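# Refit brass ring parts and rethread the steel rod

## Task

The brass ring parts were knocked out of their nests in the steel block when the steel rod was pulled out crooked. Set each part back into a nest. Then lay the rod so it passes through the small barrel of every part, with its pointed end sticking out beyond the end of the block.

## Robot and tools

Robot: two arms, left_arm and right_arm, each with a two-finger gripper. One number drives both fingers. The fingers point along the gripper's +z axis and separate along its y axis. A reported hand position is the spot between the finger pads, roughly 1 cm short of the fingertips.

Frame: all positions, quaternions (wxyz) and offsets use the scene frame. Its origin is at table-top height, halfway between the two arms' nominal bases. +z is up, +x reaches out over the table, and left_arm is on the +y side (image left/right does not follow this). Calibrated bases: left_arm near (-0.039, +0.334, +0.003) m, right_arm near (+0.042, -0.318, 0) m. A rotation offset turns the gripper about its own Hand target position. Reported poses may be off by a few centimetres, more at long reach.

execute_actions(actions, cameras): actions is a list of actions. Each action is a table of up to 15 rows, one row per 1/30 s control step. If there are fewer than 15 rows, the last row is held to fill the 15. Each row is one flat list of 14 numbers in [-1, 1] covering both arms, even when only one moves. The order is left dx, dy, dz, rx, ry, rz, opening, then the same seven for right. dx..rz are offsets, not poses, measured from that arm's Hand target at the start of the action. Every row in an action is counted from that same start point, but the next action or call starts from the new Hand target, so repeating an offset keeps moving. Scale: 1.0 = 0.6 m for dx/dy/dz and 180 degrees for rotations. rx, ry and rz form one rotation vector. Opening is absolute: +1 is fully open (0.094 m) and -1 is shut. Sending all six pose numbers as 0 re-commands the current Hand target. Images are returned only for an empty actions list or when cameras names them. Use ["all"] for every camera and [] for none.

move(target, speed, blend, opening_speed, grip_force, blocking, cameras): drives each gripper in a straight line. target is either one 14-number row laid out as above, or a list of up to 15 such rows. Every row is an offset from the Hand targets at the move's start, not from the previous row. speed is the top path speed in m/s, from 0.002 to 2.9 (default 0.25), either one value or one per target. Turning is capped at twice that figure in rad/s. blend, in metres, rounds the corners of a list. The default 0 stops at each point. opening_speed is how fast the commanded opening changes, in units of the -1..1 scale per second, minimum 0.2. grip_force is the pad force limit in newtons, 10 to 50. It stays in effect until changed, and lower values close the fingers more slowly. blocking=false returns after about 0.5 s while the motion continues. Paths end together and run at most 10 s. Moves do not avoid obstacles or the other arm. Faster moves lag, stray and strike harder. The result adds a "move:" line giving the ending (done, off_target, moving, held, fault) and any limits (paced = the pose was clipped, held = steps were withheld). An arm not named in the ending counts as done, meaning within 10 mm and 2 degrees of its target. That says nothing about contact.

wait(seconds 0..10): lets time pass while a running move continues. stop(): brakes a running move. zoom_image(camera, region=[x0,y0,x1,y1]): gives a closer view of a region of the newest image from that camera, in pixels from the top-left, at most 504 by 504. read_manual(section="licences"): shows licence text only. finished_scene(scene): ends the current scene, takes its number, and cannot be reversed.

Cameras: cam_head_left, cam_head_right, cam_high, cam_low, cam_left_wrist, cam_right_wrist, each 672x504. Wrist images can lag slightly while the arm moves.

Results: end_effector_position (m) and end_effector_quat_wxyz per arm. Hand target is the last commanded pose after clipping, and the next offsets start from it. The gripper often comes to rest a little short of it because of friction or load. Waiting does not fix this; a new command, even all zeros, requests it again. Each step, the commanded orientation is clipped to within 40 degrees of the measured one. grip_measured is the measured opening on the -1..1 scale. It reads a little wide when empty, and narrower than the part under a full squeeze. The last joint value gives the opening in metres. Tool commands shows the present gripper commands. Keep an arm's gripper unchanged by resending its current value, because 0 is a real command. Joint velocities "within noise" means the arm is still. Joint torques include the arm's own weight, are noisy and carry offsets. A MOTOR HOT line appears at 75 °C. At 90 °C an OVER-TEMPERATURE FAULT folds that arm away for good.

Avoid: dropping parts or letting go of them while they move; hitting the block or table hard; any forceful contact between the two arms, including one gripper closing on the other's fingers; pushing anything off the table; pressing on the wrist camera cables. An arm blocked by contact keeps pushing. To release it, command its target back past where the gripper sits. Close slowly on delicate parts. Do not run paths close to an arm's own base, since that can flip its shoulder. Avoid holding loads or stretched poses for long, which heats the motors. Loose objects may occasionally get nudged. The result must hold without the robot touching it.

Each tool is called after ">>>" as a command line: name --argument value for each argument, lists and objects as JSON in quotes; but a table of rows of numbers goes row by row, as --pt "numbers of a row", without its own name.

## Session

>>> execute_actions --actions '[]'

Scene clock: 0.00 s.
left_arm: end_effector_position=(+0.3637, +0.3477, +0.0994) grip_measured=+1.000 end_effector_quat_wxyz=(+0.582, -0.047, +0.809, +0.068) | right_arm: end_effector_position=(+0.4541, -0.3201, +0.1275) grip_measured=+1.000 end_effector_quat_wxyz=(+0.641, +0.004, +0.766, -0.042)
Joint positions: left_arm=[-0.045 1.587 0.384 0.874 -0.235 -0.022 0.094] | right_arm=[0.041 1.601 0.369 1.055 0.108 -0.042 0.094]
Joint velocities: within noise
Joint torques (N m): no reading
Motor temperatures (°C): left_arm=[22 28 32 36 23 22 25] | right_arm=[29 28 33 32 25 24 21]
Heat: left arm: 36 °C; right arm: 33 °C.
Hand target: left_arm +0.3657, +0.3478, +0.1044; +0.587, -0.049, +0.805, +0.068 | right_arm +0.4556, -0.3200, +0.1331; +0.647, +0.004, +0.762, -0.042
Tool commands: left_gripper/opening=+1.0 right_gripper/opening=+1.0

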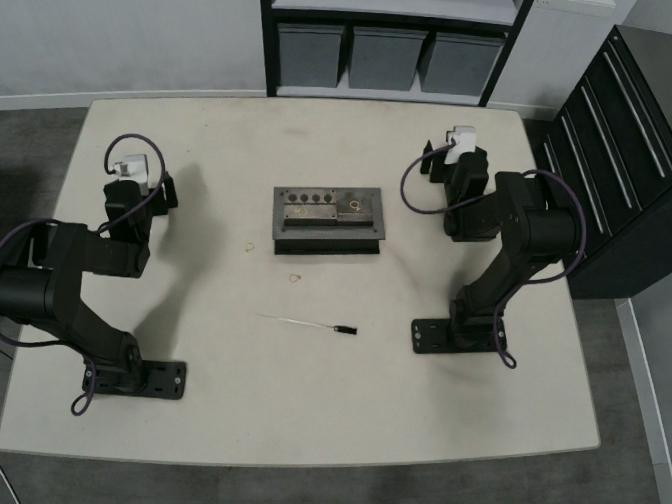

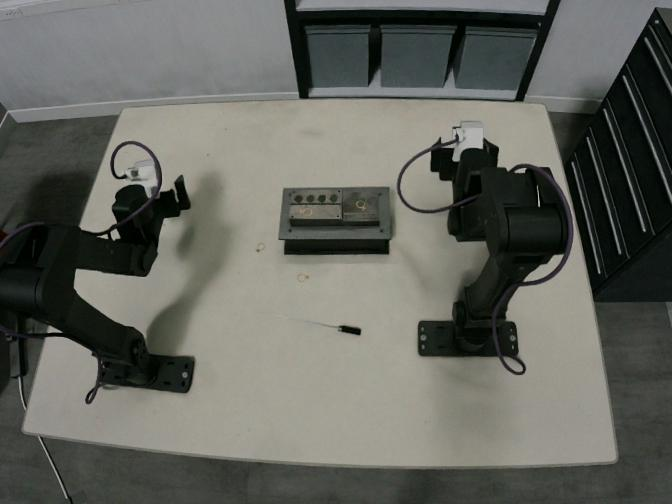

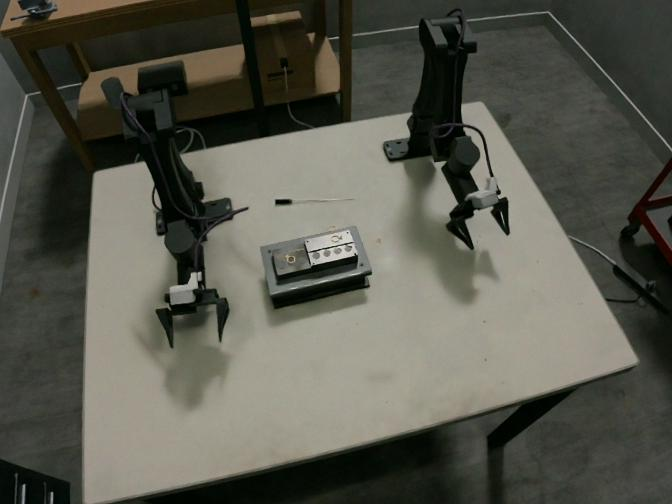

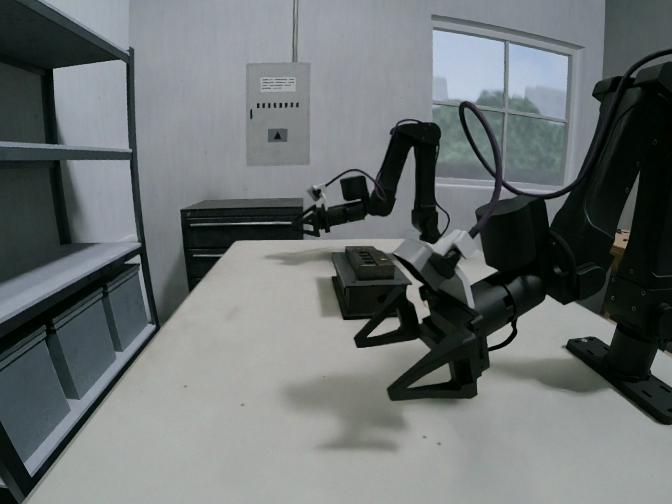

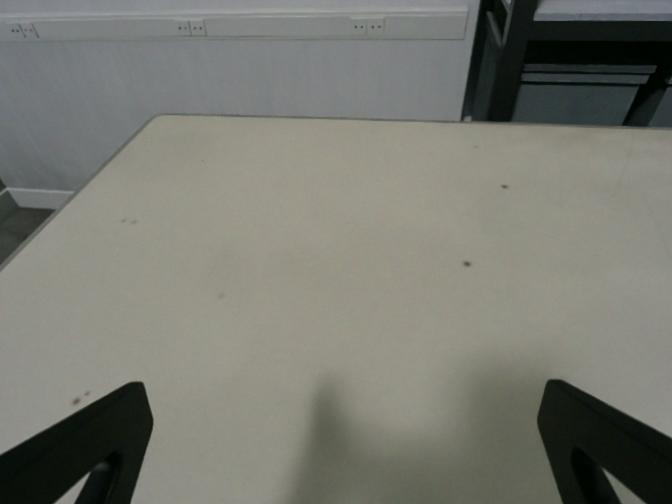

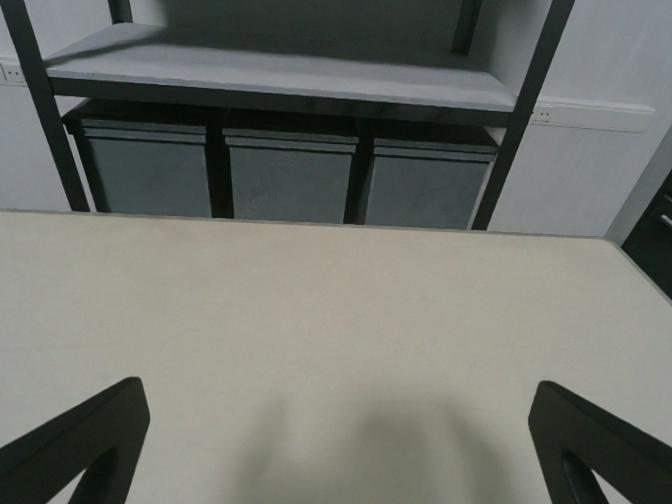

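>>> zoom_image --camera "cam_head_left" --region '[260, 170, 400, 275]'

>>> zoom_image --camera "cam_head_right" --region '[270, 170, 410, 275]'

>>> zoom_image --camera "cam_high" --region '[250, 210, 390, 315]'

>>> zoom_image --camera "cam_head_left" --region '[220, 220, 380, 340]'

>>> zoom_image --camera "cam_high" --region '[250, 170, 410, 290]'

>>> zoom_image --camera "cam_low" --region '[320, 230, 420, 320]'

Scaled by 3.600.

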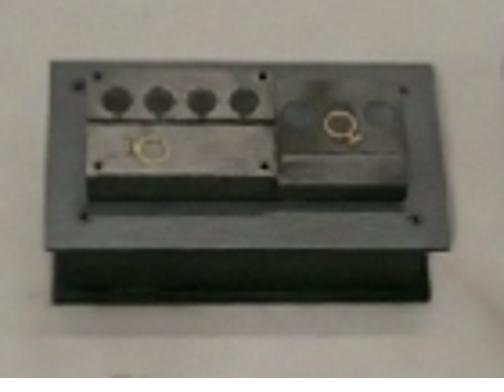

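Scaled by 3.600.

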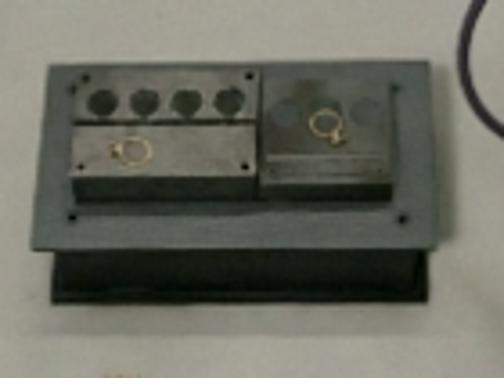

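Scaled by 3.600.

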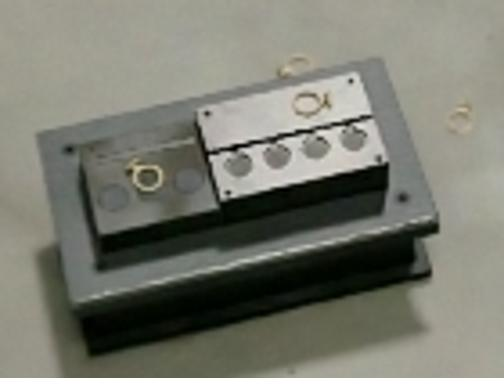

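Scaled by 3.150.

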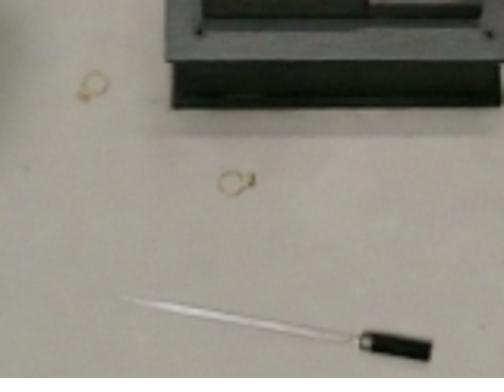

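Scaled by 3.150.

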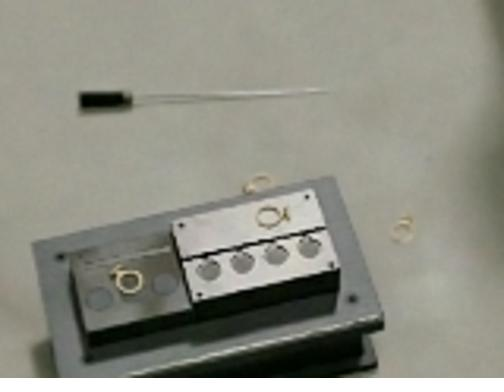

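Scaled by 5.040.

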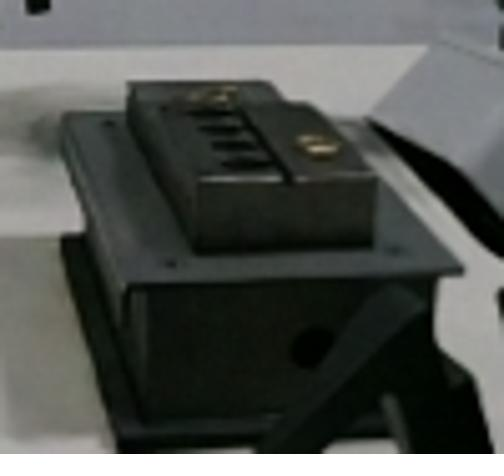

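>>> move --target '[-0.0762, -0.546, 0.193, -0.0464, 0.4003, -0.0334, 1, 0,0,0,0,0,0,1]' --speed 0.3 --cameras '["cam_left_wrist", "cam_head_left"]'

Scene clock: 65.13 s.
left_arm: end_effector_position=(+0.3166, +0.0217, +0.2208) grip_measured=+1.000 end_effector_quat_wxyz=(+0.116, +0.007, +0.988, -0.099) | right_arm: end_effector_position=(+0.4541, -0.3201, +0.1275) grip_measured=+1.000 end_effector_quat_wxyz=(+0.641, +0.004, +0.766, -0.042)
Joint positions: left_arm=[-0.696 2.227 2.523 -1.56 -0.002 -0.709 0.094] | right_arm=[0.041 1.601 0.369 1.055 0.108 -0.042 0.094]
Joint torques (N m): left_arm=[0.4 -9.89 9.11 0.62 0.02 -0.11] | right_arm=[0.01 -6.02 4.25 1.85 -0.02 -0.02]
Motor temperatures (°C): left_arm=[22 28 35 40 23 22 24] | right_arm=[29 30 34 38 25 24 21]
Heat: left arm: 40 °C; right arm: 38 °C.
Hand target: left_arm +0.3199, +0.0201, +0.2203; -0.001, +0.000, +1.000, -0.001 | right_arm +0.4556, -0.3200, +0.1331; +0.647, +0.004, +0.762, -0.042
Off the commanded pose: left_arm 0.004 m, 18 deg | right_arm 0.006 m, 1 deg.
joint sent to its limit (left arm) — joint 4 (wrist pitch), lower limit. The joint targets are off in orientation, not in position.
move: off_target (left_arm)
camera_calibration:
cam_left_wrist: T_world_to_cam=[[-0.0394468, -0.983165, 0.178412, -0.0018794], [-0.982542, 0.0706528, 0.172103, 0.311943], [-0.181811, -0.168509, -0.968788, 0.369389], [0, 0, 0, 1]] pos_world=[0.373582, 0.0383579, 0.304509]
Images, in order (width x height): cam_head_left 672x504, cam_left_wrist 672x504.

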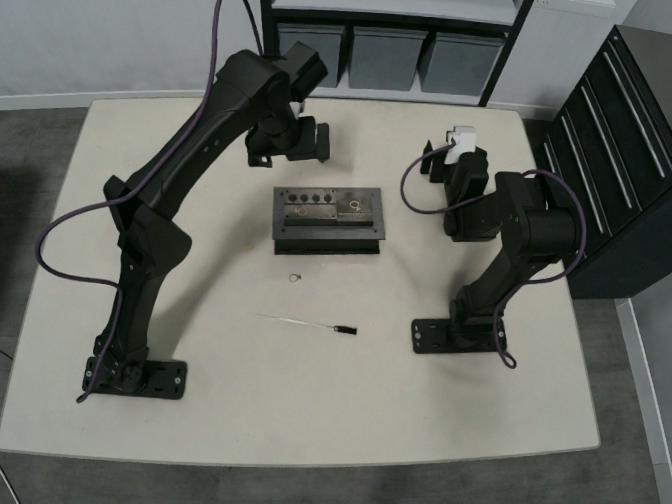

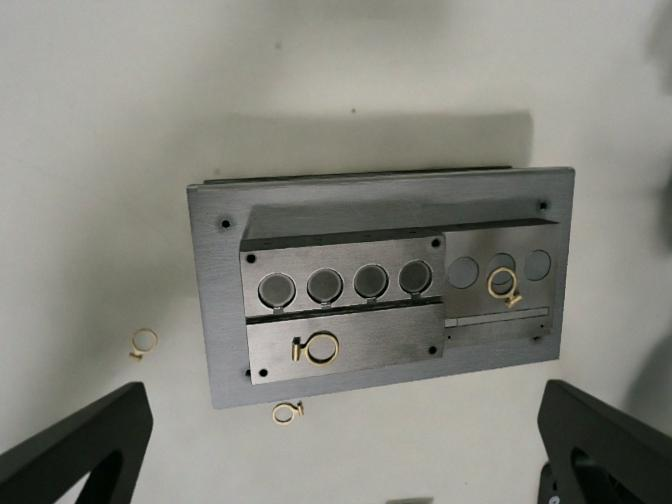

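>>> zoom_image --camera "cam_left_wrist" --region '[230, 220, 430, 390]'

>>> zoom_image --camera "cam_left_wrist" --region '[400, 200, 580, 370]'

>>> zoom_image --camera "cam_left_wrist" --region '[110, 300, 330, 440]'

Scaled by 2.520.

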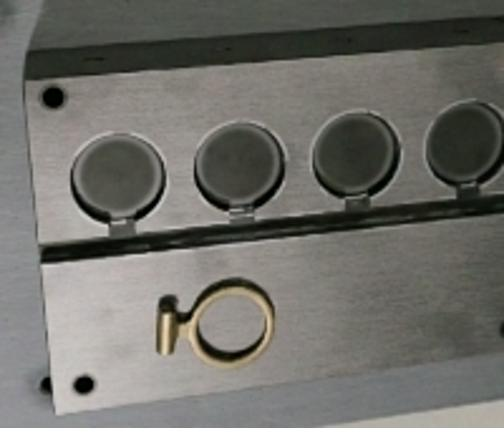

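Scaled by 2.800.

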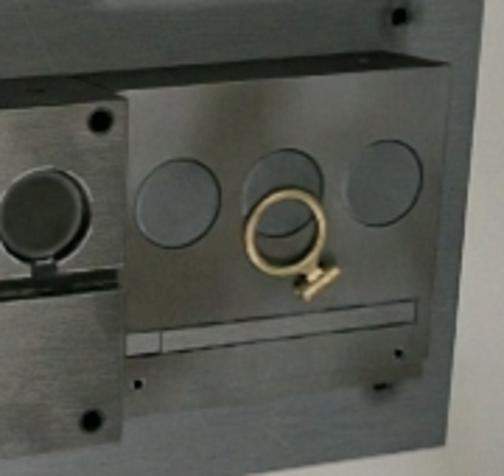

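Scaled by 2.291.

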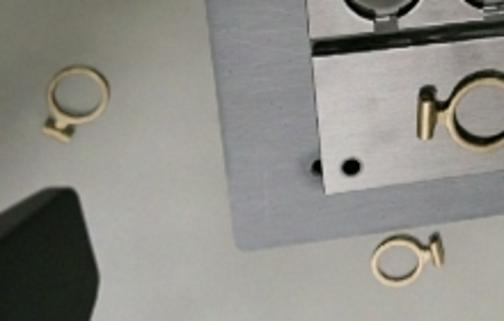

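>>> move --target '[-0.0417, -0.033, -0.1167, 0, 0, 0, 1, 0,0,0,0,0,0,1]' --speed 0.2 --cameras '["cam_left_wrist", "cam_low"]'

Scene clock: 130.67 s.
left_arm: end_effector_position=(+0.2989, -0.0006, +0.1619) grip_measured=+1.000 end_effector_quat_wxyz=(+0.057, +0.004, +0.997, -0.057) | right_arm: end_effector_position=(+0.4541, -0.3201, +0.1275) grip_measured=+1.000 end_effector_quat_wxyz=(+0.641, +0.004, +0.766, -0.042)
Joint positions: left_arm=[-0.754 2.334 2.486 -1.561 0 -0.775 0.094] | right_arm=[0.041 1.601 0.369 1.055 0.108 -0.042 0.094]
Joint torques (N m): left_arm=[-0.2 -11.17 5.2 0.4 0.03 -0.13] | right_arm=[0.01 -6.01 4.25 1.85 -0.02 -0.02]
Motor temperatures (°C): left_arm=[22 31 34 35 23 21 24] | right_arm=[29 30 34 39 25 24 21]
Heat: left arm: 35 °C; right arm: 39 °C.
Hand target: left_arm +0.2949, +0.0004, +0.1503; -0.001, +0.000, +1.000, -0.001 | right_arm +0.4556, -0.3200, +0.1331; +0.647, +0.004, +0.762, -0.042
Off the commanded pose: left_arm 0.012 m, 9 deg | right_arm 0.006 m, 1 deg.
joint sent to its limit (left arm) — joint 4 (wrist pitch), lower limit. The joint targets are off in orientation, not in position.
move: off_target (left_arm)
camera_calibration:
cam_left_wrist: T_world_to_cam=[[-0.0179632, -0.995107, 0.0971559, -0.00717757], [-0.955623, 0.0456649, 0.291031, 0.278964], [-0.294044, -0.0876165, -0.951768, 0.336177], [0, 0, 0, 1]] pos_world=[0.365307, 0.00957334, 0.239473]
Images, in order (width x height): cam_low 672x504, cam_left_wrist 672x504.

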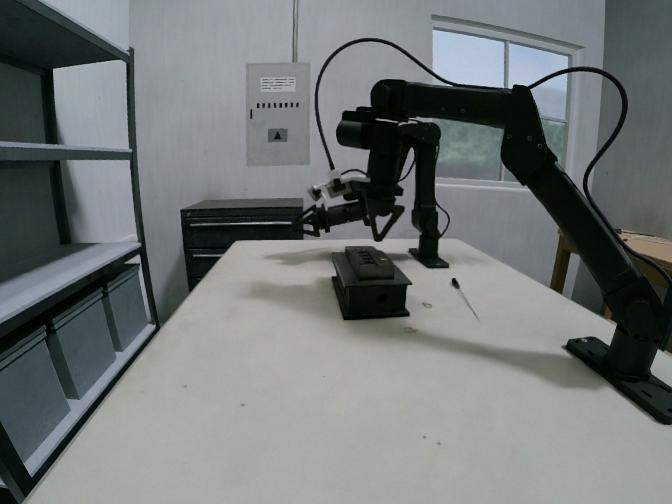

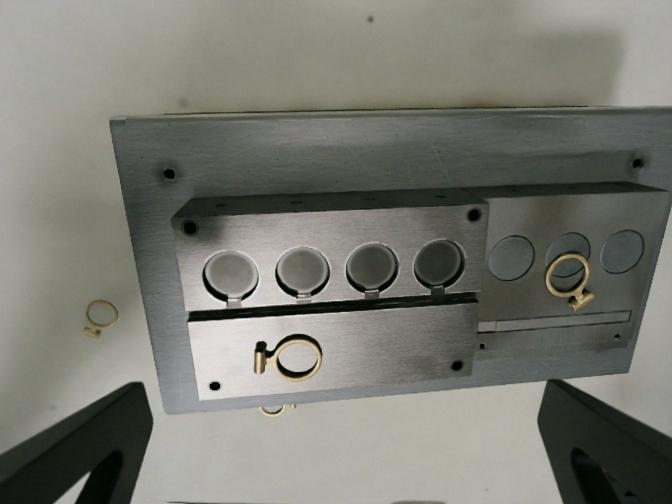

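>>> zoom_image --camera "cam_left_wrist" --region '[180, 210, 340, 410]'

>>> zoom_image --camera "cam_left_wrist" --region '[330, 190, 500, 390]'

>>> zoom_image --camera "cam_left_wrist" --region '[460, 200, 660, 370]'

>>> zoom_image --camera "cam_low" --region '[320, 235, 490, 335]'

Scaled by 2.520.

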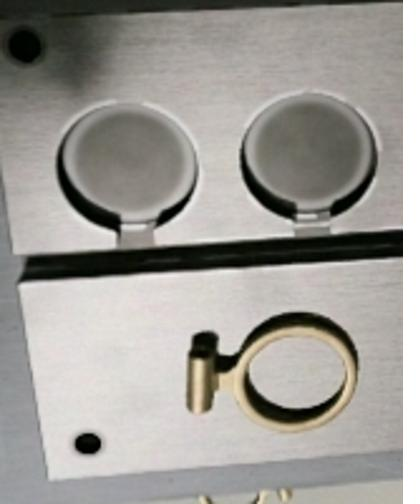

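Scaled by 2.520.

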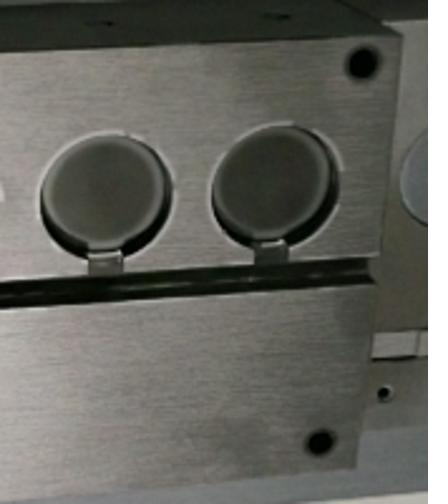

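Scaled by 2.520.

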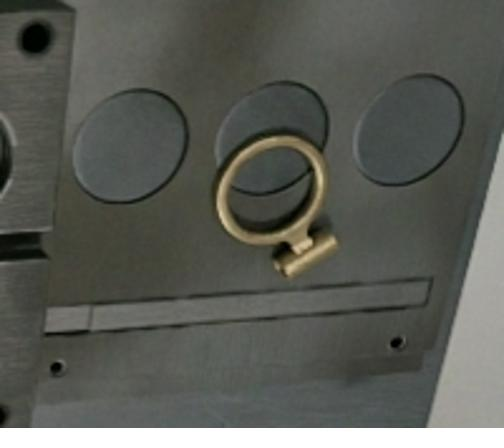

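Scaled by 2.965.

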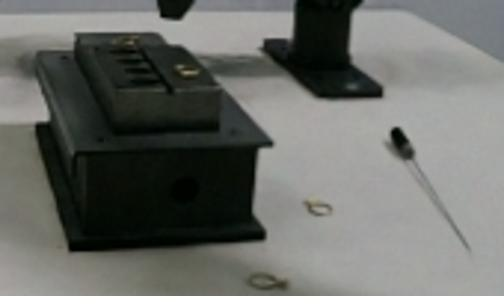

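>>> move --target '[-0.1582, 0.3327, 0.0667, -0.1572, -0.3370, -0.2466, 1, 0,0,0,0,0,0,1]' --speed 0.3 --cameras '["cam_left_wrist"]'

>>> move --target '[0,0,0,0,0,0, 1, -0.2877, 0.5577, 0.0615, 0.0290, 0.4474, 0.0028, 0.3]' --speed 0.25 --cameras '["cam_left_wrist", "cam_right_wrist", "cam_high"]'

Scene clock: 285.73 s.
left_arm: end_effector_position=(+0.2011, +0.2006, +0.1946) grip_measured=+1.000 end_effector_quat_wxyz=(+0.486, +0.351, +0.768, -0.225) | right_arm: end_effector_position=(+0.4541, -0.3201, +0.1275) grip_measured=+1.000 end_effector_quat_wxyz=(+0.641, +0.004, +0.766, -0.042)
Joint positions: left_arm=[-0.052 0.734 0.541 -0.394 0.691 0.396 0.094] | right_arm=[0.041 1.601 0.369 1.055 0.108 -0.042 0.094]
Joint torques (N m): left_arm=[0.65 -0.39 6.54 1.52 0.37 0.14] | right_arm=[0.01 -6.01 4.25 1.85 -0.02 -0.02]
Motor temperatures (°C): left_arm=[22 36 32 31 23 21 23] | right_arm=[28 29 33 41 25 24 20]
Heat: left arm: 36 °C; right arm: 41 °C.
Hand target: left_arm +0.2001, +0.2000, +0.1903; +0.486, +0.357, +0.764, -0.227 | right_arm +0.4556, -0.3200, +0.1331; +0.647, +0.004, +0.762, -0.042
Off the commanded pose: left_arm 0.004 m, 1 deg | right_arm 0.006 m, 1 deg.
move: done
camera_calibration:
cam_left_wrist: T_world_to_cam=[[-0.750371, -0.660979, -0.00709609, 0.288665], [-0.49508, 0.569084, -0.656535, 0.153528], [0.437994, -0.489132, -0.754262, 0.251085], [0, 0, 0, 1]] pos_world=[0.182641, 0.226245, 0.292228]
Images, in order (width x height): cam_left_wrist 672x504.

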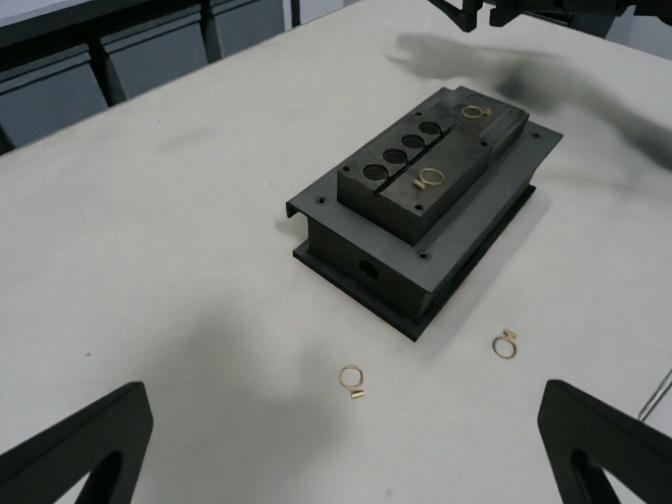

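Scene clock: 289.30 s.
left_arm: end_effector_position=(+0.2011, +0.2005, +0.1946) grip_measured=+1.000 end_effector_quat_wxyz=(+0.486, +0.351, +0.768, -0.225) | right_arm: end_effector_position=(+0.2824, +0.0136, +0.1741) grip_measured=+0.302 end_effector_quat_wxyz=(+0.025, -0.003, +0.999, +0.033)
Joint positions: left_arm=[-0.052 0.734 0.541 -0.394 0.692 0.397 0.094] | right_arm=[0.944 2.076 2.134 -1.546 0.002 0.935 0.061]
Joint torques (N m): left_arm=[0.62 -0.42 6.63 1.52 0.38 0.16] | right_arm=[-0.03 -8.62 6.42 0.25 -0.04 0.04]
Heat: left arm: 35 °C; right arm: 40 °C.
Hand target: left_arm +0.2000, +0.2000, +0.1903; +0.486, +0.357, +0.764, -0.227 | right_arm +0.2830, +0.0145, +0.1699; +0.001, +0.000, +1.000, +0.000
Off the commanded pose: left_arm 0.004 m, 1 deg | right_arm 0.004 m, 5 deg.
joint sent to its limit (right arm) — joint 4 (wrist pitch), lower limit. The joint targets are off in orientation, not in position.
move: off_target (right_arm)
camera_calibration:
cam_left_wrist: T_world_to_cam=[[-0.750989, -0.660271, -0.00753666, 0.288608], [-0.494169, 0.569563, -0.656807, 0.153405], [0.437963, -0.489531, -0.754021, 0.25118], [0, 0, 0, 1]] pos_world=[0.182542, 0.226146, 0.292328]
cam_right_wrist: T_world_to_cam=[[0.029044, -0.997442, -0.065314, 0.0174772], [-0.924266, -0.0516806, 0.378235, 0.235391], [-0.380643, 0.0493821, -0.923403, 0.356042], [0, 0, 0, 1]] pos_world=[0.352581, 0.0120156, 0.240878]
Images, in order (width x height): cam_high 672x504, cam_left_wrist 672x504, cam_right_wrist 672x504.

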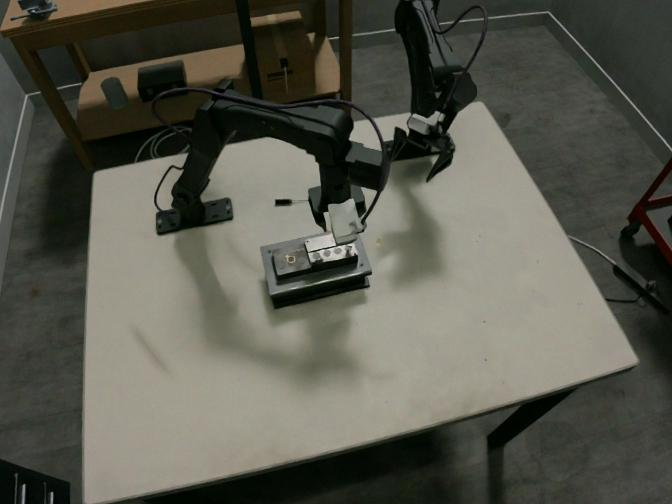

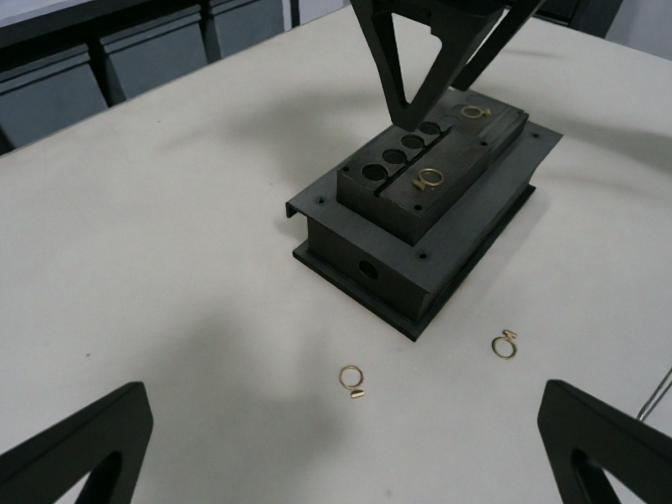

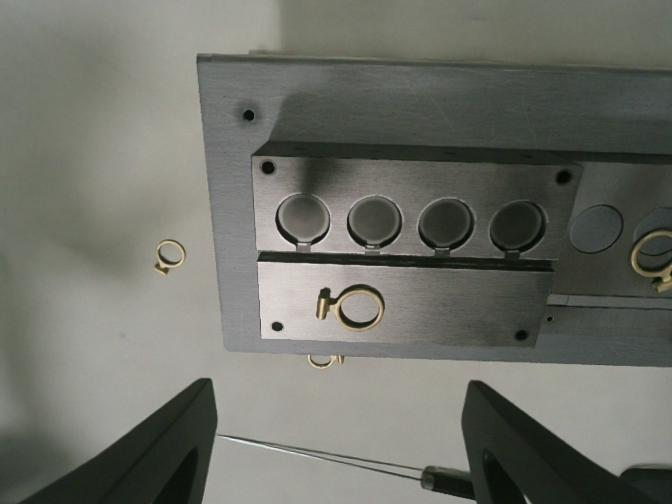

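>>> zoom_image --camera "cam_left_wrist" --region '[330, 80, 550, 250]'

>>> zoom_image --camera "cam_right_wrist" --region '[250, 170, 420, 350]'

>>> zoom_image --camera "cam_right_wrist" --region '[200, 400, 480, 504]'

Scaled by 2.291.

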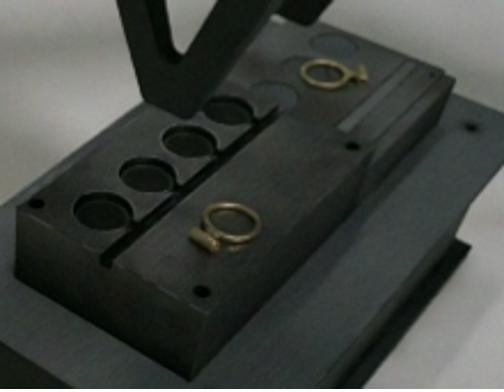

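Scaled by 2.800.

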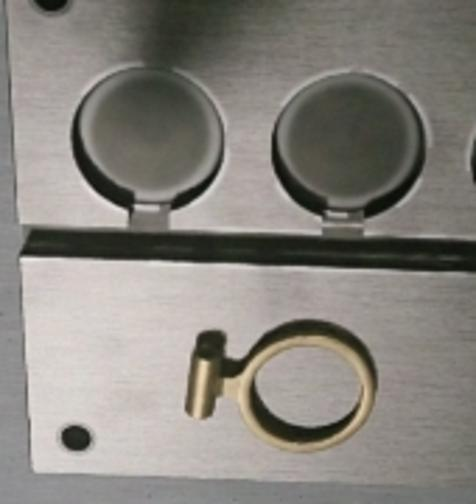

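Scaled by 1.800.

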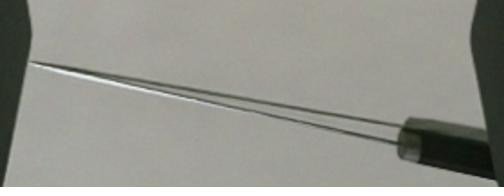

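>>> move --target '[0,0,0,0,0,0, 1, 0, 0, -0.0583, 0,0,0, -0.27]' --speed 0.15 --cameras '["cam_left_wrist", "cam_right_wrist"]'

Scene clock: 306.57 s.
left_arm: end_effector_position=(+0.2011, +0.2005, +0.1946) grip_measured=+1.000 end_effector_quat_wxyz=(+0.486, +0.351, +0.768, -0.225) | right_arm: end_effector_position=(+0.2800, +0.0107, +0.1451) grip_measured=-0.268 end_effector_quat_wxyz=(+0.003, -0.003, +1.000, +0.003)
Joint positions: left_arm=[-0.052 0.734 0.541 -0.394 0.692 0.397 0.094] | right_arm=[0.944 2.116 2.081 -1.528 0.001 0.936 0.034]
Joint torques (N m): left_arm=[0.65 -0.38 6.6 1.53 0.37 0.14] | right_arm=[-0.03 -9.39 4.18 0.45 -0.02 0.04]
Heat: left arm: 33 °C; right arm: 37 °C.
Hand target: left_arm +0.2000, +0.2000, +0.1903; +0.486, +0.357, +0.764, -0.227 | right_arm +0.2830, +0.0145, +0.1350; +0.001, +0.000, +1.000, +0.000
Off the commanded pose: left_arm 0.004 m, 1 deg | right_arm 0.011 m, 1 deg.
move: off_target (right_arm)
camera_calibration:
cam_left_wrist: T_world_to_cam=[[-0.750989, -0.660271, -0.00753666, 0.288608], [-0.494169, 0.569563, -0.656807, 0.153405], [0.437963, -0.489531, -0.754021, 0.25118], [0, 0, 0, 1]] pos_world=[0.182542, 0.226146, 0.292328]
cam_right_wrist: T_world_to_cam=[[0.0270765, -0.999612, -0.00656263, 0.0047796], [-0.906198, -0.0273165, 0.421971, 0.232298], [-0.421987, -0.00547848, -0.906585, 0.338338], [0, 0, 0, 1]] pos_world=[0.353152, 0.0129769, 0.208741]
Images, in order (width x height): cam_left_wrist 672x504, cam_right_wrist 672x504.

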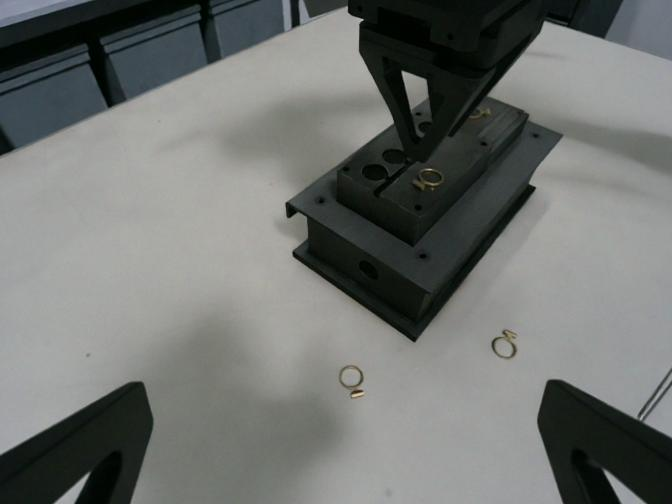

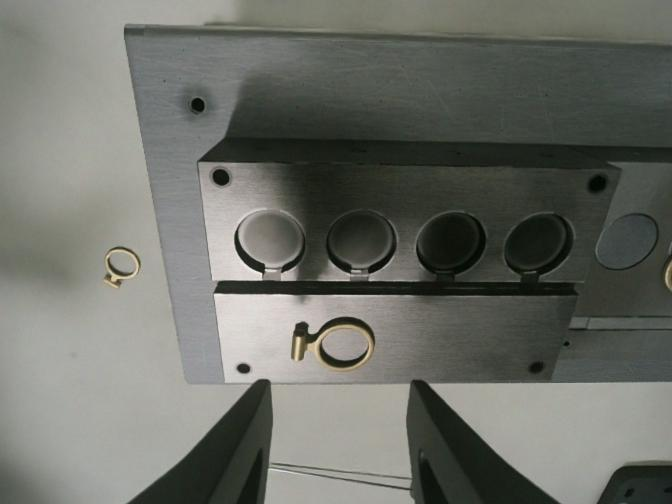

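>>> move --target '[0,0,0,0,0,0, 1, -0.0072, 0.0037, -0.0333, 0,0,0, -0.27]' --speed 0.1 --cameras '["cam_left_wrist", "cam_right_wrist"]'

Scene clock: 327.13 s.
left_arm: end_effector_position=(+0.2011, +0.2005, +0.1946) grip_measured=+1.000 end_effector_quat_wxyz=(+0.486, +0.351, +0.768, -0.225) | right_arm: end_effector_position=(+0.2781, +0.0133, +0.1202) grip_measured=-0.268 end_effector_quat_wxyz=(-0.001, -0.001, +1.000, -0.002)
Joint positions: left_arm=[-0.052 0.734 0.541 -0.394 0.692 0.397 0.094] | right_arm=[0.951 2.116 1.981 -1.44 0.001 0.947 0.034]
Joint torques (N m): left_arm=[0.65 -0.36 6.57 1.51 0.37 0.15] | right_arm=[0.39 -10.58 3.95 0.44 -0.02 0.06]
Motor temperatures (°C): left_arm=[22 32 33 34 23 21 23] | right_arm=[28 32 33 35 24 24 20]
Heat: left arm: 34 °C; right arm: 35 °C.
Hand target: left_arm +0.2000, +0.2000, +0.1903; +0.486, +0.357, +0.764, -0.227 | right_arm +0.2786, +0.0168, +0.1150; +0.001, +0.000, +1.000, +0.000
Off the commanded pose: left_arm 0.004 m, 1 deg | right_arm 0.006 m, 0 deg.
move: done
camera_calibration:
cam_left_wrist: T_world_to_cam=[[-0.750989, -0.660271, -0.00753666, 0.288608], [-0.494169, 0.569563, -0.656807, 0.153405], [0.437963, -0.489531, -0.754021, 0.25118], [0, 0, 0, 1]] pos_world=[0.182542, 0.226146, 0.292328]
cam_right_wrist: T_world_to_cam=[[0.0232813, -0.999726, 0.00234411, 0.00724553], [-0.903303, -0.020031, 0.428535, 0.239488], [-0.428371, -0.0120943, -0.903522, 0.316518], [0, 0, 0, 1]] pos_world=[0.351748, 0.0158688, 0.183335]
Images, in order (width x height): cam_left_wrist 672x504, cam_right_wrist 672x504.

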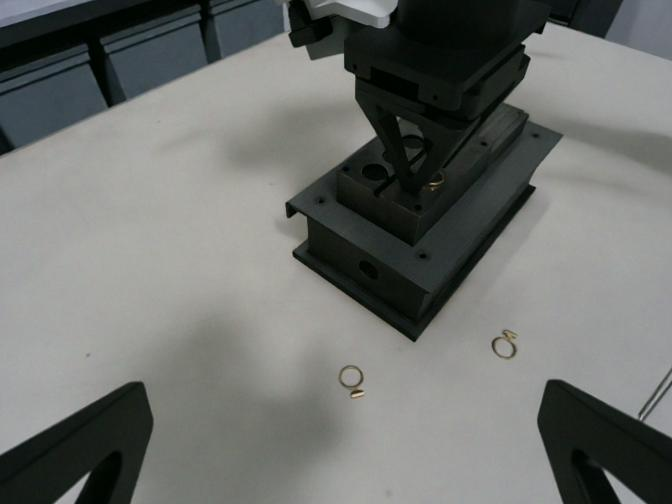

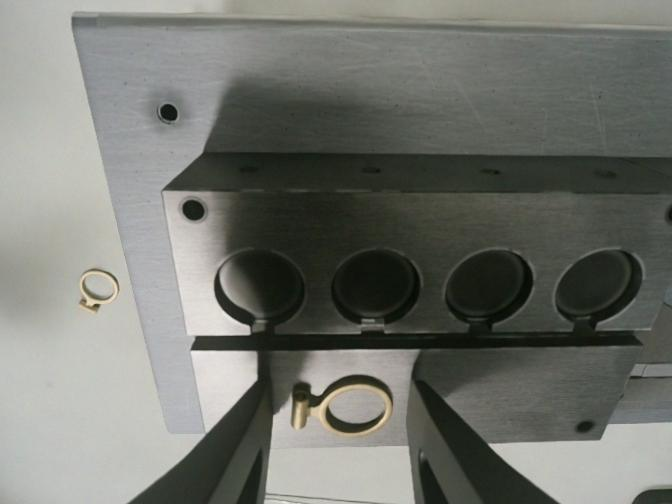

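>>> zoom_image --camera "cam_right_wrist" --region '[240, 330, 440, 490]'

>>> zoom_image --camera "cam_left_wrist" --region '[330, 130, 530, 260]'

Scaled by 2.520.

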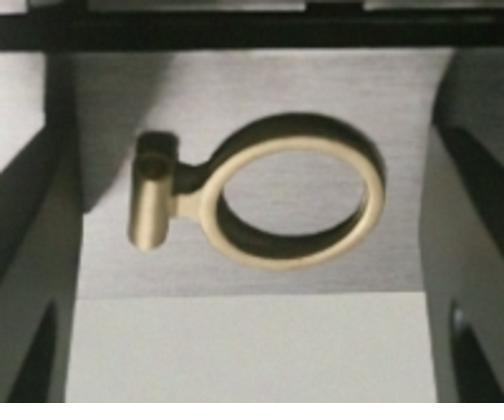

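Scaled by 2.520.

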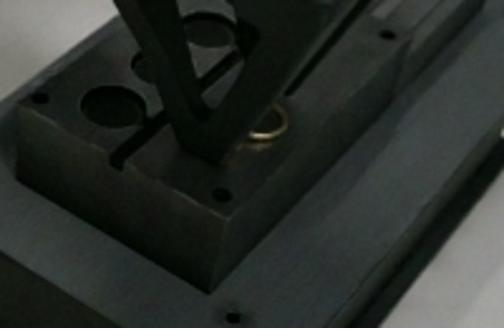

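>>> move --target '[0,0,0,0,0,0, 1, -0.005, 0, -0.0075, 0,0,0, -0.27]' --speed 0.05 --cameras '["cam_right_wrist"]'

>>> zoom_image --camera "cam_right_wrist" --region '[240, 330, 440, 490]'

Scene clock: 353.53 s.
left_arm: end_effector_position=(+0.2011, +0.2005, +0.1946) grip_measured=+1.000 end_effector_quat_wxyz=(+0.486, +0.351, +0.768, -0.225) | right_arm: end_effector_position=(+0.2777, +0.0138, +0.1187) grip_measured=-0.269 end_effector_quat_wxyz=(+0.000, +0.001, +1.000, -0.001)
Joint positions: left_arm=[-0.052 0.734 0.541 -0.394 0.692 0.397 0.094] | right_arm=[0.953 2.113 1.97 -1.429 0.001 0.953 0.034]
Joint torques (N m): left_arm=[0.64 -0.42 6.6 1.5 0.38 0.15] | right_arm=[0.77 -10.97 2.62 0.55 -0.02 0.01]
Heat: left arm: 34 °C; right arm: 35 °C.
Hand target: left_arm +0.2000, +0.2000, +0.1903; +0.486, +0.357, +0.764, -0.227 | right_arm +0.2757, +0.0168, +0.1106; +0.001, +0.000, +1.000, +0.000
Off the commanded pose: left_arm 0.004 m, 1 deg | right_arm 0.009 m, 0 deg.
move: done
camera_calibration:
cam_right_wrist: T_world_to_cam=[[0.0186765, -0.999826, -0.0000781854, 0.00931925], [-0.904164, -0.0169229, 0.426851, 0.240197], [-0.426778, -0.00790136, -0.904322, 0.31456], [0, 0, 0, 1]] pos_world=[0.35125, 0.0158679, 0.181937]
Images, in order (width x height): cam_right_wrist 672x504.

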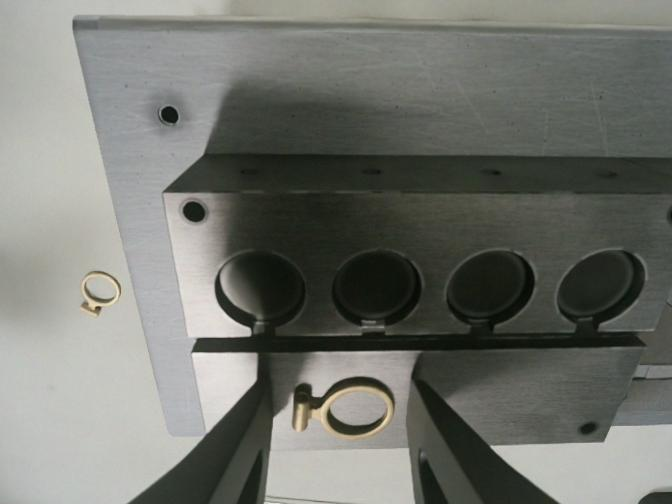

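Scaled by 2.520.

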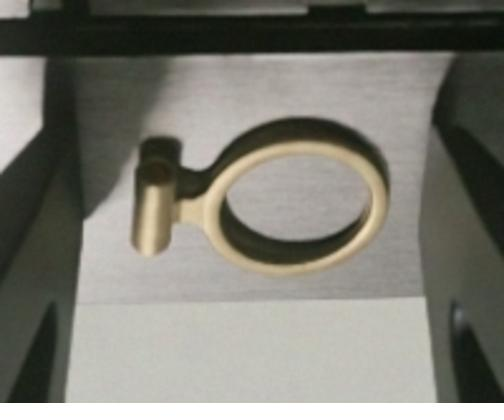

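>>> move --target '[0,0,0,0,0,0, 1, 0, 0, -0.0067, 0,0,0, -0.27]' --speed 0.05 --cameras '["cam_right_wrist"]'

>>> zoom_image --camera "cam_right_wrist" --region '[240, 330, 440, 490]'

Scene clock: 359.10 s.
left_arm: end_effector_position=(+0.2011, +0.2005, +0.1946) grip_measured=+1.000 end_effector_quat_wxyz=(+0.486, +0.351, +0.768, -0.225) | right_arm: end_effector_position=(+0.2777, +0.0138, +0.1184) grip_measured=-0.269 end_effector_quat_wxyz=(+0.002, +0.001, +1.000, +0.003)
Joint positions: left_arm=[-0.052 0.734 0.541 -0.394 0.692 0.397 0.094] | right_arm=[0.953 2.103 1.954 -1.415 0.001 0.953 0.034]
Joint torques (N m): left_arm=[0.7 -0.36 6.57 1.52 0.36 0.15] | right_arm=[0.77 -10.32 2.4 0.6 -0.02 0.04]
Heat: left arm: 34 °C; right arm: 34 °C.
Hand target: left_arm +0.2000, +0.2000, +0.1903; +0.486, +0.357, +0.764, -0.227 | right_arm +0.2757, +0.0167, +0.1065; +0.001, +0.000, +1.000, +0.000
Off the commanded pose: left_arm 0.004 m, 1 deg | right_arm 0.012 m, 0 deg.
move: off_target (right_arm)
camera_calibration:
cam_right_wrist: T_world_to_cam=[[0.0182947, -0.999813, -0.00622198, 0.0100822], [-0.906049, -0.0192097, 0.422737, 0.241273], [-0.422777, -0.00209642, -0.906231, 0.313245], [0, 0, 0, 1]] pos_world=[0.350853, 0.0153718, 0.18194]
Images, in order (width x height): cam_right_wrist 672x504.

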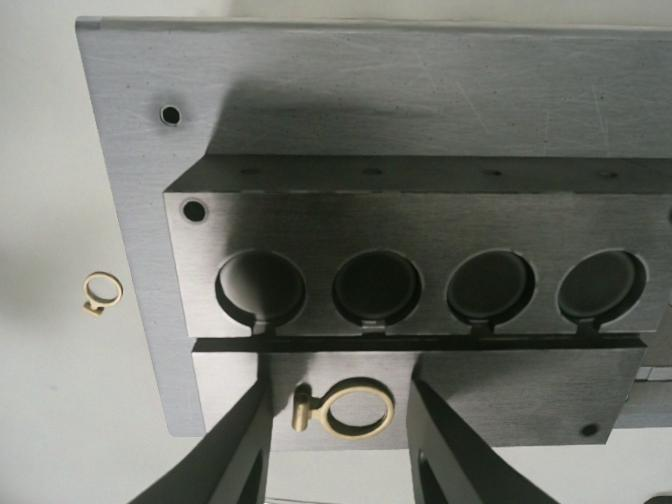

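Scaled by 2.520.

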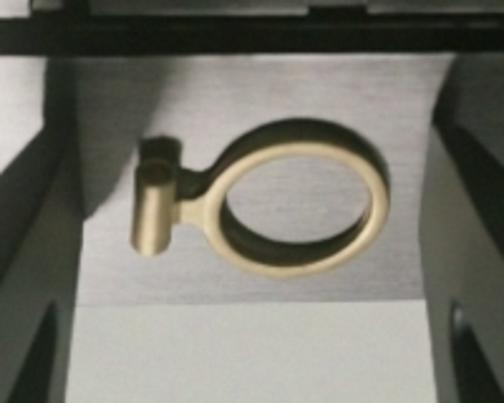

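>>> move --target '[0,0,0,0,0,0, 1, 0.0, 0, 0.0142, 0,0,0, -0.27]' --speed 0.05 --cameras '[]'

Scene clock: 367.67 s.
left_arm: end_effector_position=(+0.2011, +0.2005, +0.1946) grip_measured=+1.000 end_effector_quat_wxyz=(+0.486, +0.351, +0.768, -0.225) | right_arm: end_effector_position=(+0.2778, +0.0139, +0.1187) grip_measured=-0.269 end_effector_quat_wxyz=(+0.003, +0.001, +1.000, +0.003)
Joint positions: left_arm=[-0.052 0.734 0.541 -0.394 0.692 0.397 0.094] | right_arm=[0.953 2.103 1.956 -1.415 0.001 0.953 0.034]
Joint torques (N m): left_arm=[0.68 -0.36 6.6 1.52 0.38 0.14] | right_arm=[0.77 -10.13 4.86 0.3 -0.01 0.05]
Heat: left arm: 35 °C; right arm: 34 °C.
Hand target: left_arm +0.2000, +0.2000, +0.1903; +0.486, +0.357, +0.764, -0.227 | right_arm +0.2757, +0.0167, +0.1150; +0.001, +0.000, +1.000, +0.000
Off the commanded pose: left_arm 0.004 m, 1 deg | right_arm 0.005 m, 0 deg.
move: done
No camera images: "cameras" was empty.

>>> move --pt "0 0 0 0 0 0 1 0.0 0 0.0042 0 0 0 -0.27" --pt "0 0 0 0 0 0 1 0.0 0 0.0042 0 0 0 -0.8" --speed 0.05 --grip_force '[50, 15]' --cameras '["cam_right_wrist"]'

>>> zoom_image --camera "cam_right_wrist" --region '[240, 330, 440, 490]'

Scene clock: 377.43 s.
left_arm: end_effector_position=(+0.2011, +0.2005, +0.1947) grip_measured=+1.000 end_effector_quat_wxyz=(+0.486, +0.351, +0.768, -0.225) | right_arm: end_effector_position=(+0.2760, +0.0152, +0.1192) grip_measured=-0.464 end_effector_quat_wxyz=(+0.002, -0.001, +1.000, +0.004)
Joint positions: left_arm=[-0.052 0.734 0.541 -0.393 0.692 0.397 0.094] | right_arm=[0.957 2.103 1.957 -1.417 -0.001 0.954 0.025]
Joint torques (N m): left_arm=[0.62 -0.39 6.56 1.52 0.37 0.15] | right_arm=[0.38 -10.06 5.56 0.22 0 0.04]
Heat: left arm: 35 °C; right arm: 33 °C.
Hand target: left_arm +0.2001, +0.2000, +0.1903; +0.486, +0.357, +0.764, -0.227 | right_arm +0.2756, +0.0168, +0.1176; +0.001, +0.000, +1.000, +0.000
Off the commanded pose: left_arm 0.005 m, 1 deg | right_arm 0.002 m, 0 deg.
grip_force (N): 50, 15
move: done
camera_calibration:
cam_right_wrist: T_world_to_cam=[[0.0221886, -0.999717, -0.00852253, 0.0108778], [-0.905454, -0.0237091, 0.423783, 0.239237], [-0.423865, -0.00168638, -0.905724, 0.313486], [0, 0, 0, 1]] pos_world=[0.349252, 0.0170755, 0.18264]
Images, in order (width x height): cam_right_wrist 672x504.

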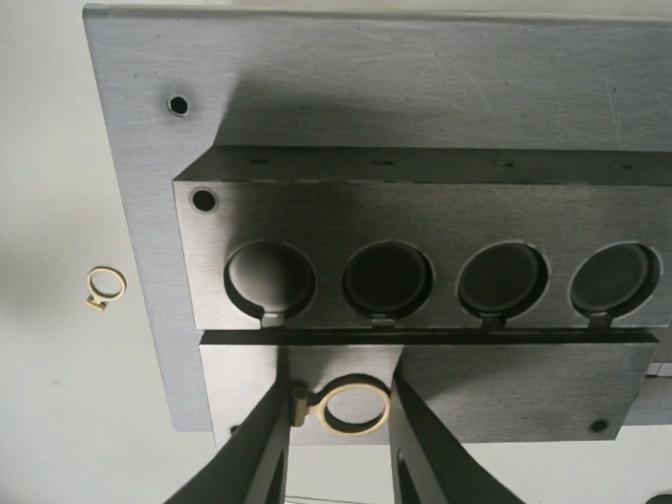

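Scaled by 2.520.

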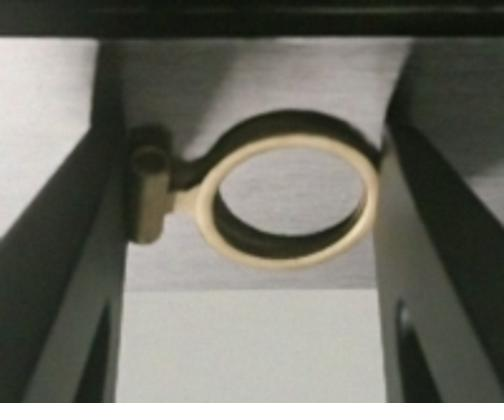

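>>> move --pt "0 0 0 0 0 0 1 0.0 0 0.0373 0 0 0 -0.8" --pt "0 0 0 0 0 0 1 0.049 -0.0963 0.0373 0 0 0.5 -0.8" --speed 0.15 --cameras '["cam_left_wrist","cam_right_wrist"]'

>>> zoom_image --camera "cam_right_wrist" --region '[240, 300, 440, 460]'

Scene clock: 404.43 s.
left_arm: end_effector_position=(+0.2011, +0.2005, +0.1947) grip_measured=+1.000 end_effector_quat_wxyz=(+0.486, +0.351, +0.768, -0.225) | right_arm: end_effector_position=(+0.3024, -0.0420, +0.1233) grip_measured=-0.798 end_effector_quat_wxyz=(+0.032, +0.706, -0.708, +0.002)
Joint positions: left_arm=[-0.052 0.734 0.541 -0.393 0.692 0.397 0.094] | right_arm=[0.815 2.06 1.906 -1.48 0.003 -0.756 0.009]
Joint torques (N m): left_arm=[0.65 -0.38 6.57 1.52 0.37 0.16] | right_arm=[-0.44 -14.87 3.79 0.35 -0.05 -0.08]
Heat: left arm: 35 °C; right arm: 34 °C.
Hand target: left_arm +0.2001, +0.2000, +0.1903; +0.486, +0.357, +0.764, -0.227 | right_arm +0.3050, -0.0410, +0.1399; -0.001, +0.707, -0.707, +0.000
Off the commanded pose: left_arm 0.004 m, 1 deg | right_arm 0.017 m, 4 deg.
grip_force (N): 50, 15
move: off_target (right_arm)
camera_calibration:
cam_left_wrist: T_world_to_cam=[[-0.751038, -0.660213, -0.0077967, 0.288679], [-0.493925, 0.569632, -0.656931, 0.15338], [0.438155, -0.489529, -0.753911, 0.251112], [0, 0, 0, 1]] pos_world=[0.182541, 0.226146, 0.292327]
cam_right_wrist: T_world_to_cam=[[0.9989, 0.0174165, -0.0435351, -0.295206], [0.0358337, -0.882367, 0.469196, -0.0663097], [-0.0302421, -0.47024, -0.88202, 0.186683], [0, 0, 0, 1]] pos_world=[0.302904, 0.0344177, 0.182918]
Images, in order (width x height): cam_left_wrist 672x504, cam_right_wrist 672x504.

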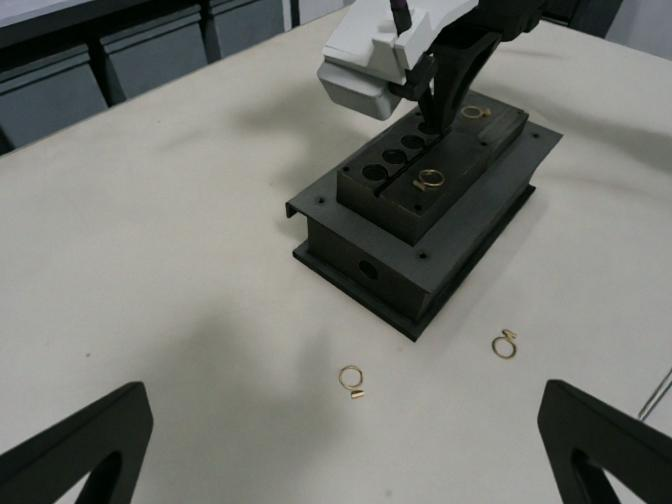

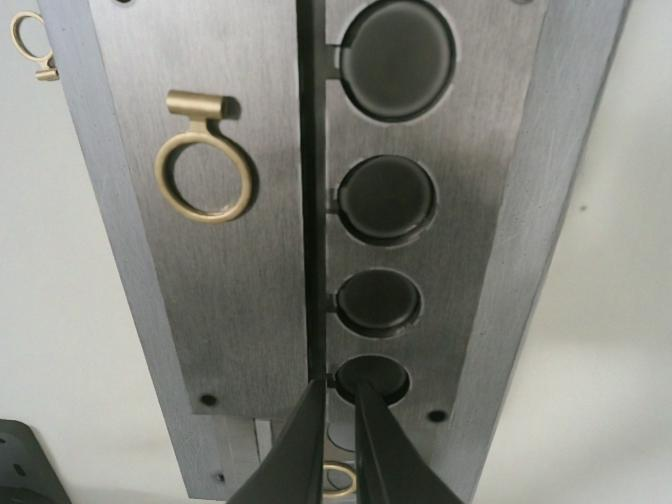

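Scaled by 2.520.

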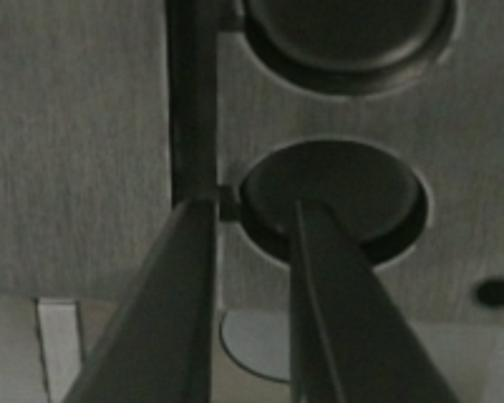

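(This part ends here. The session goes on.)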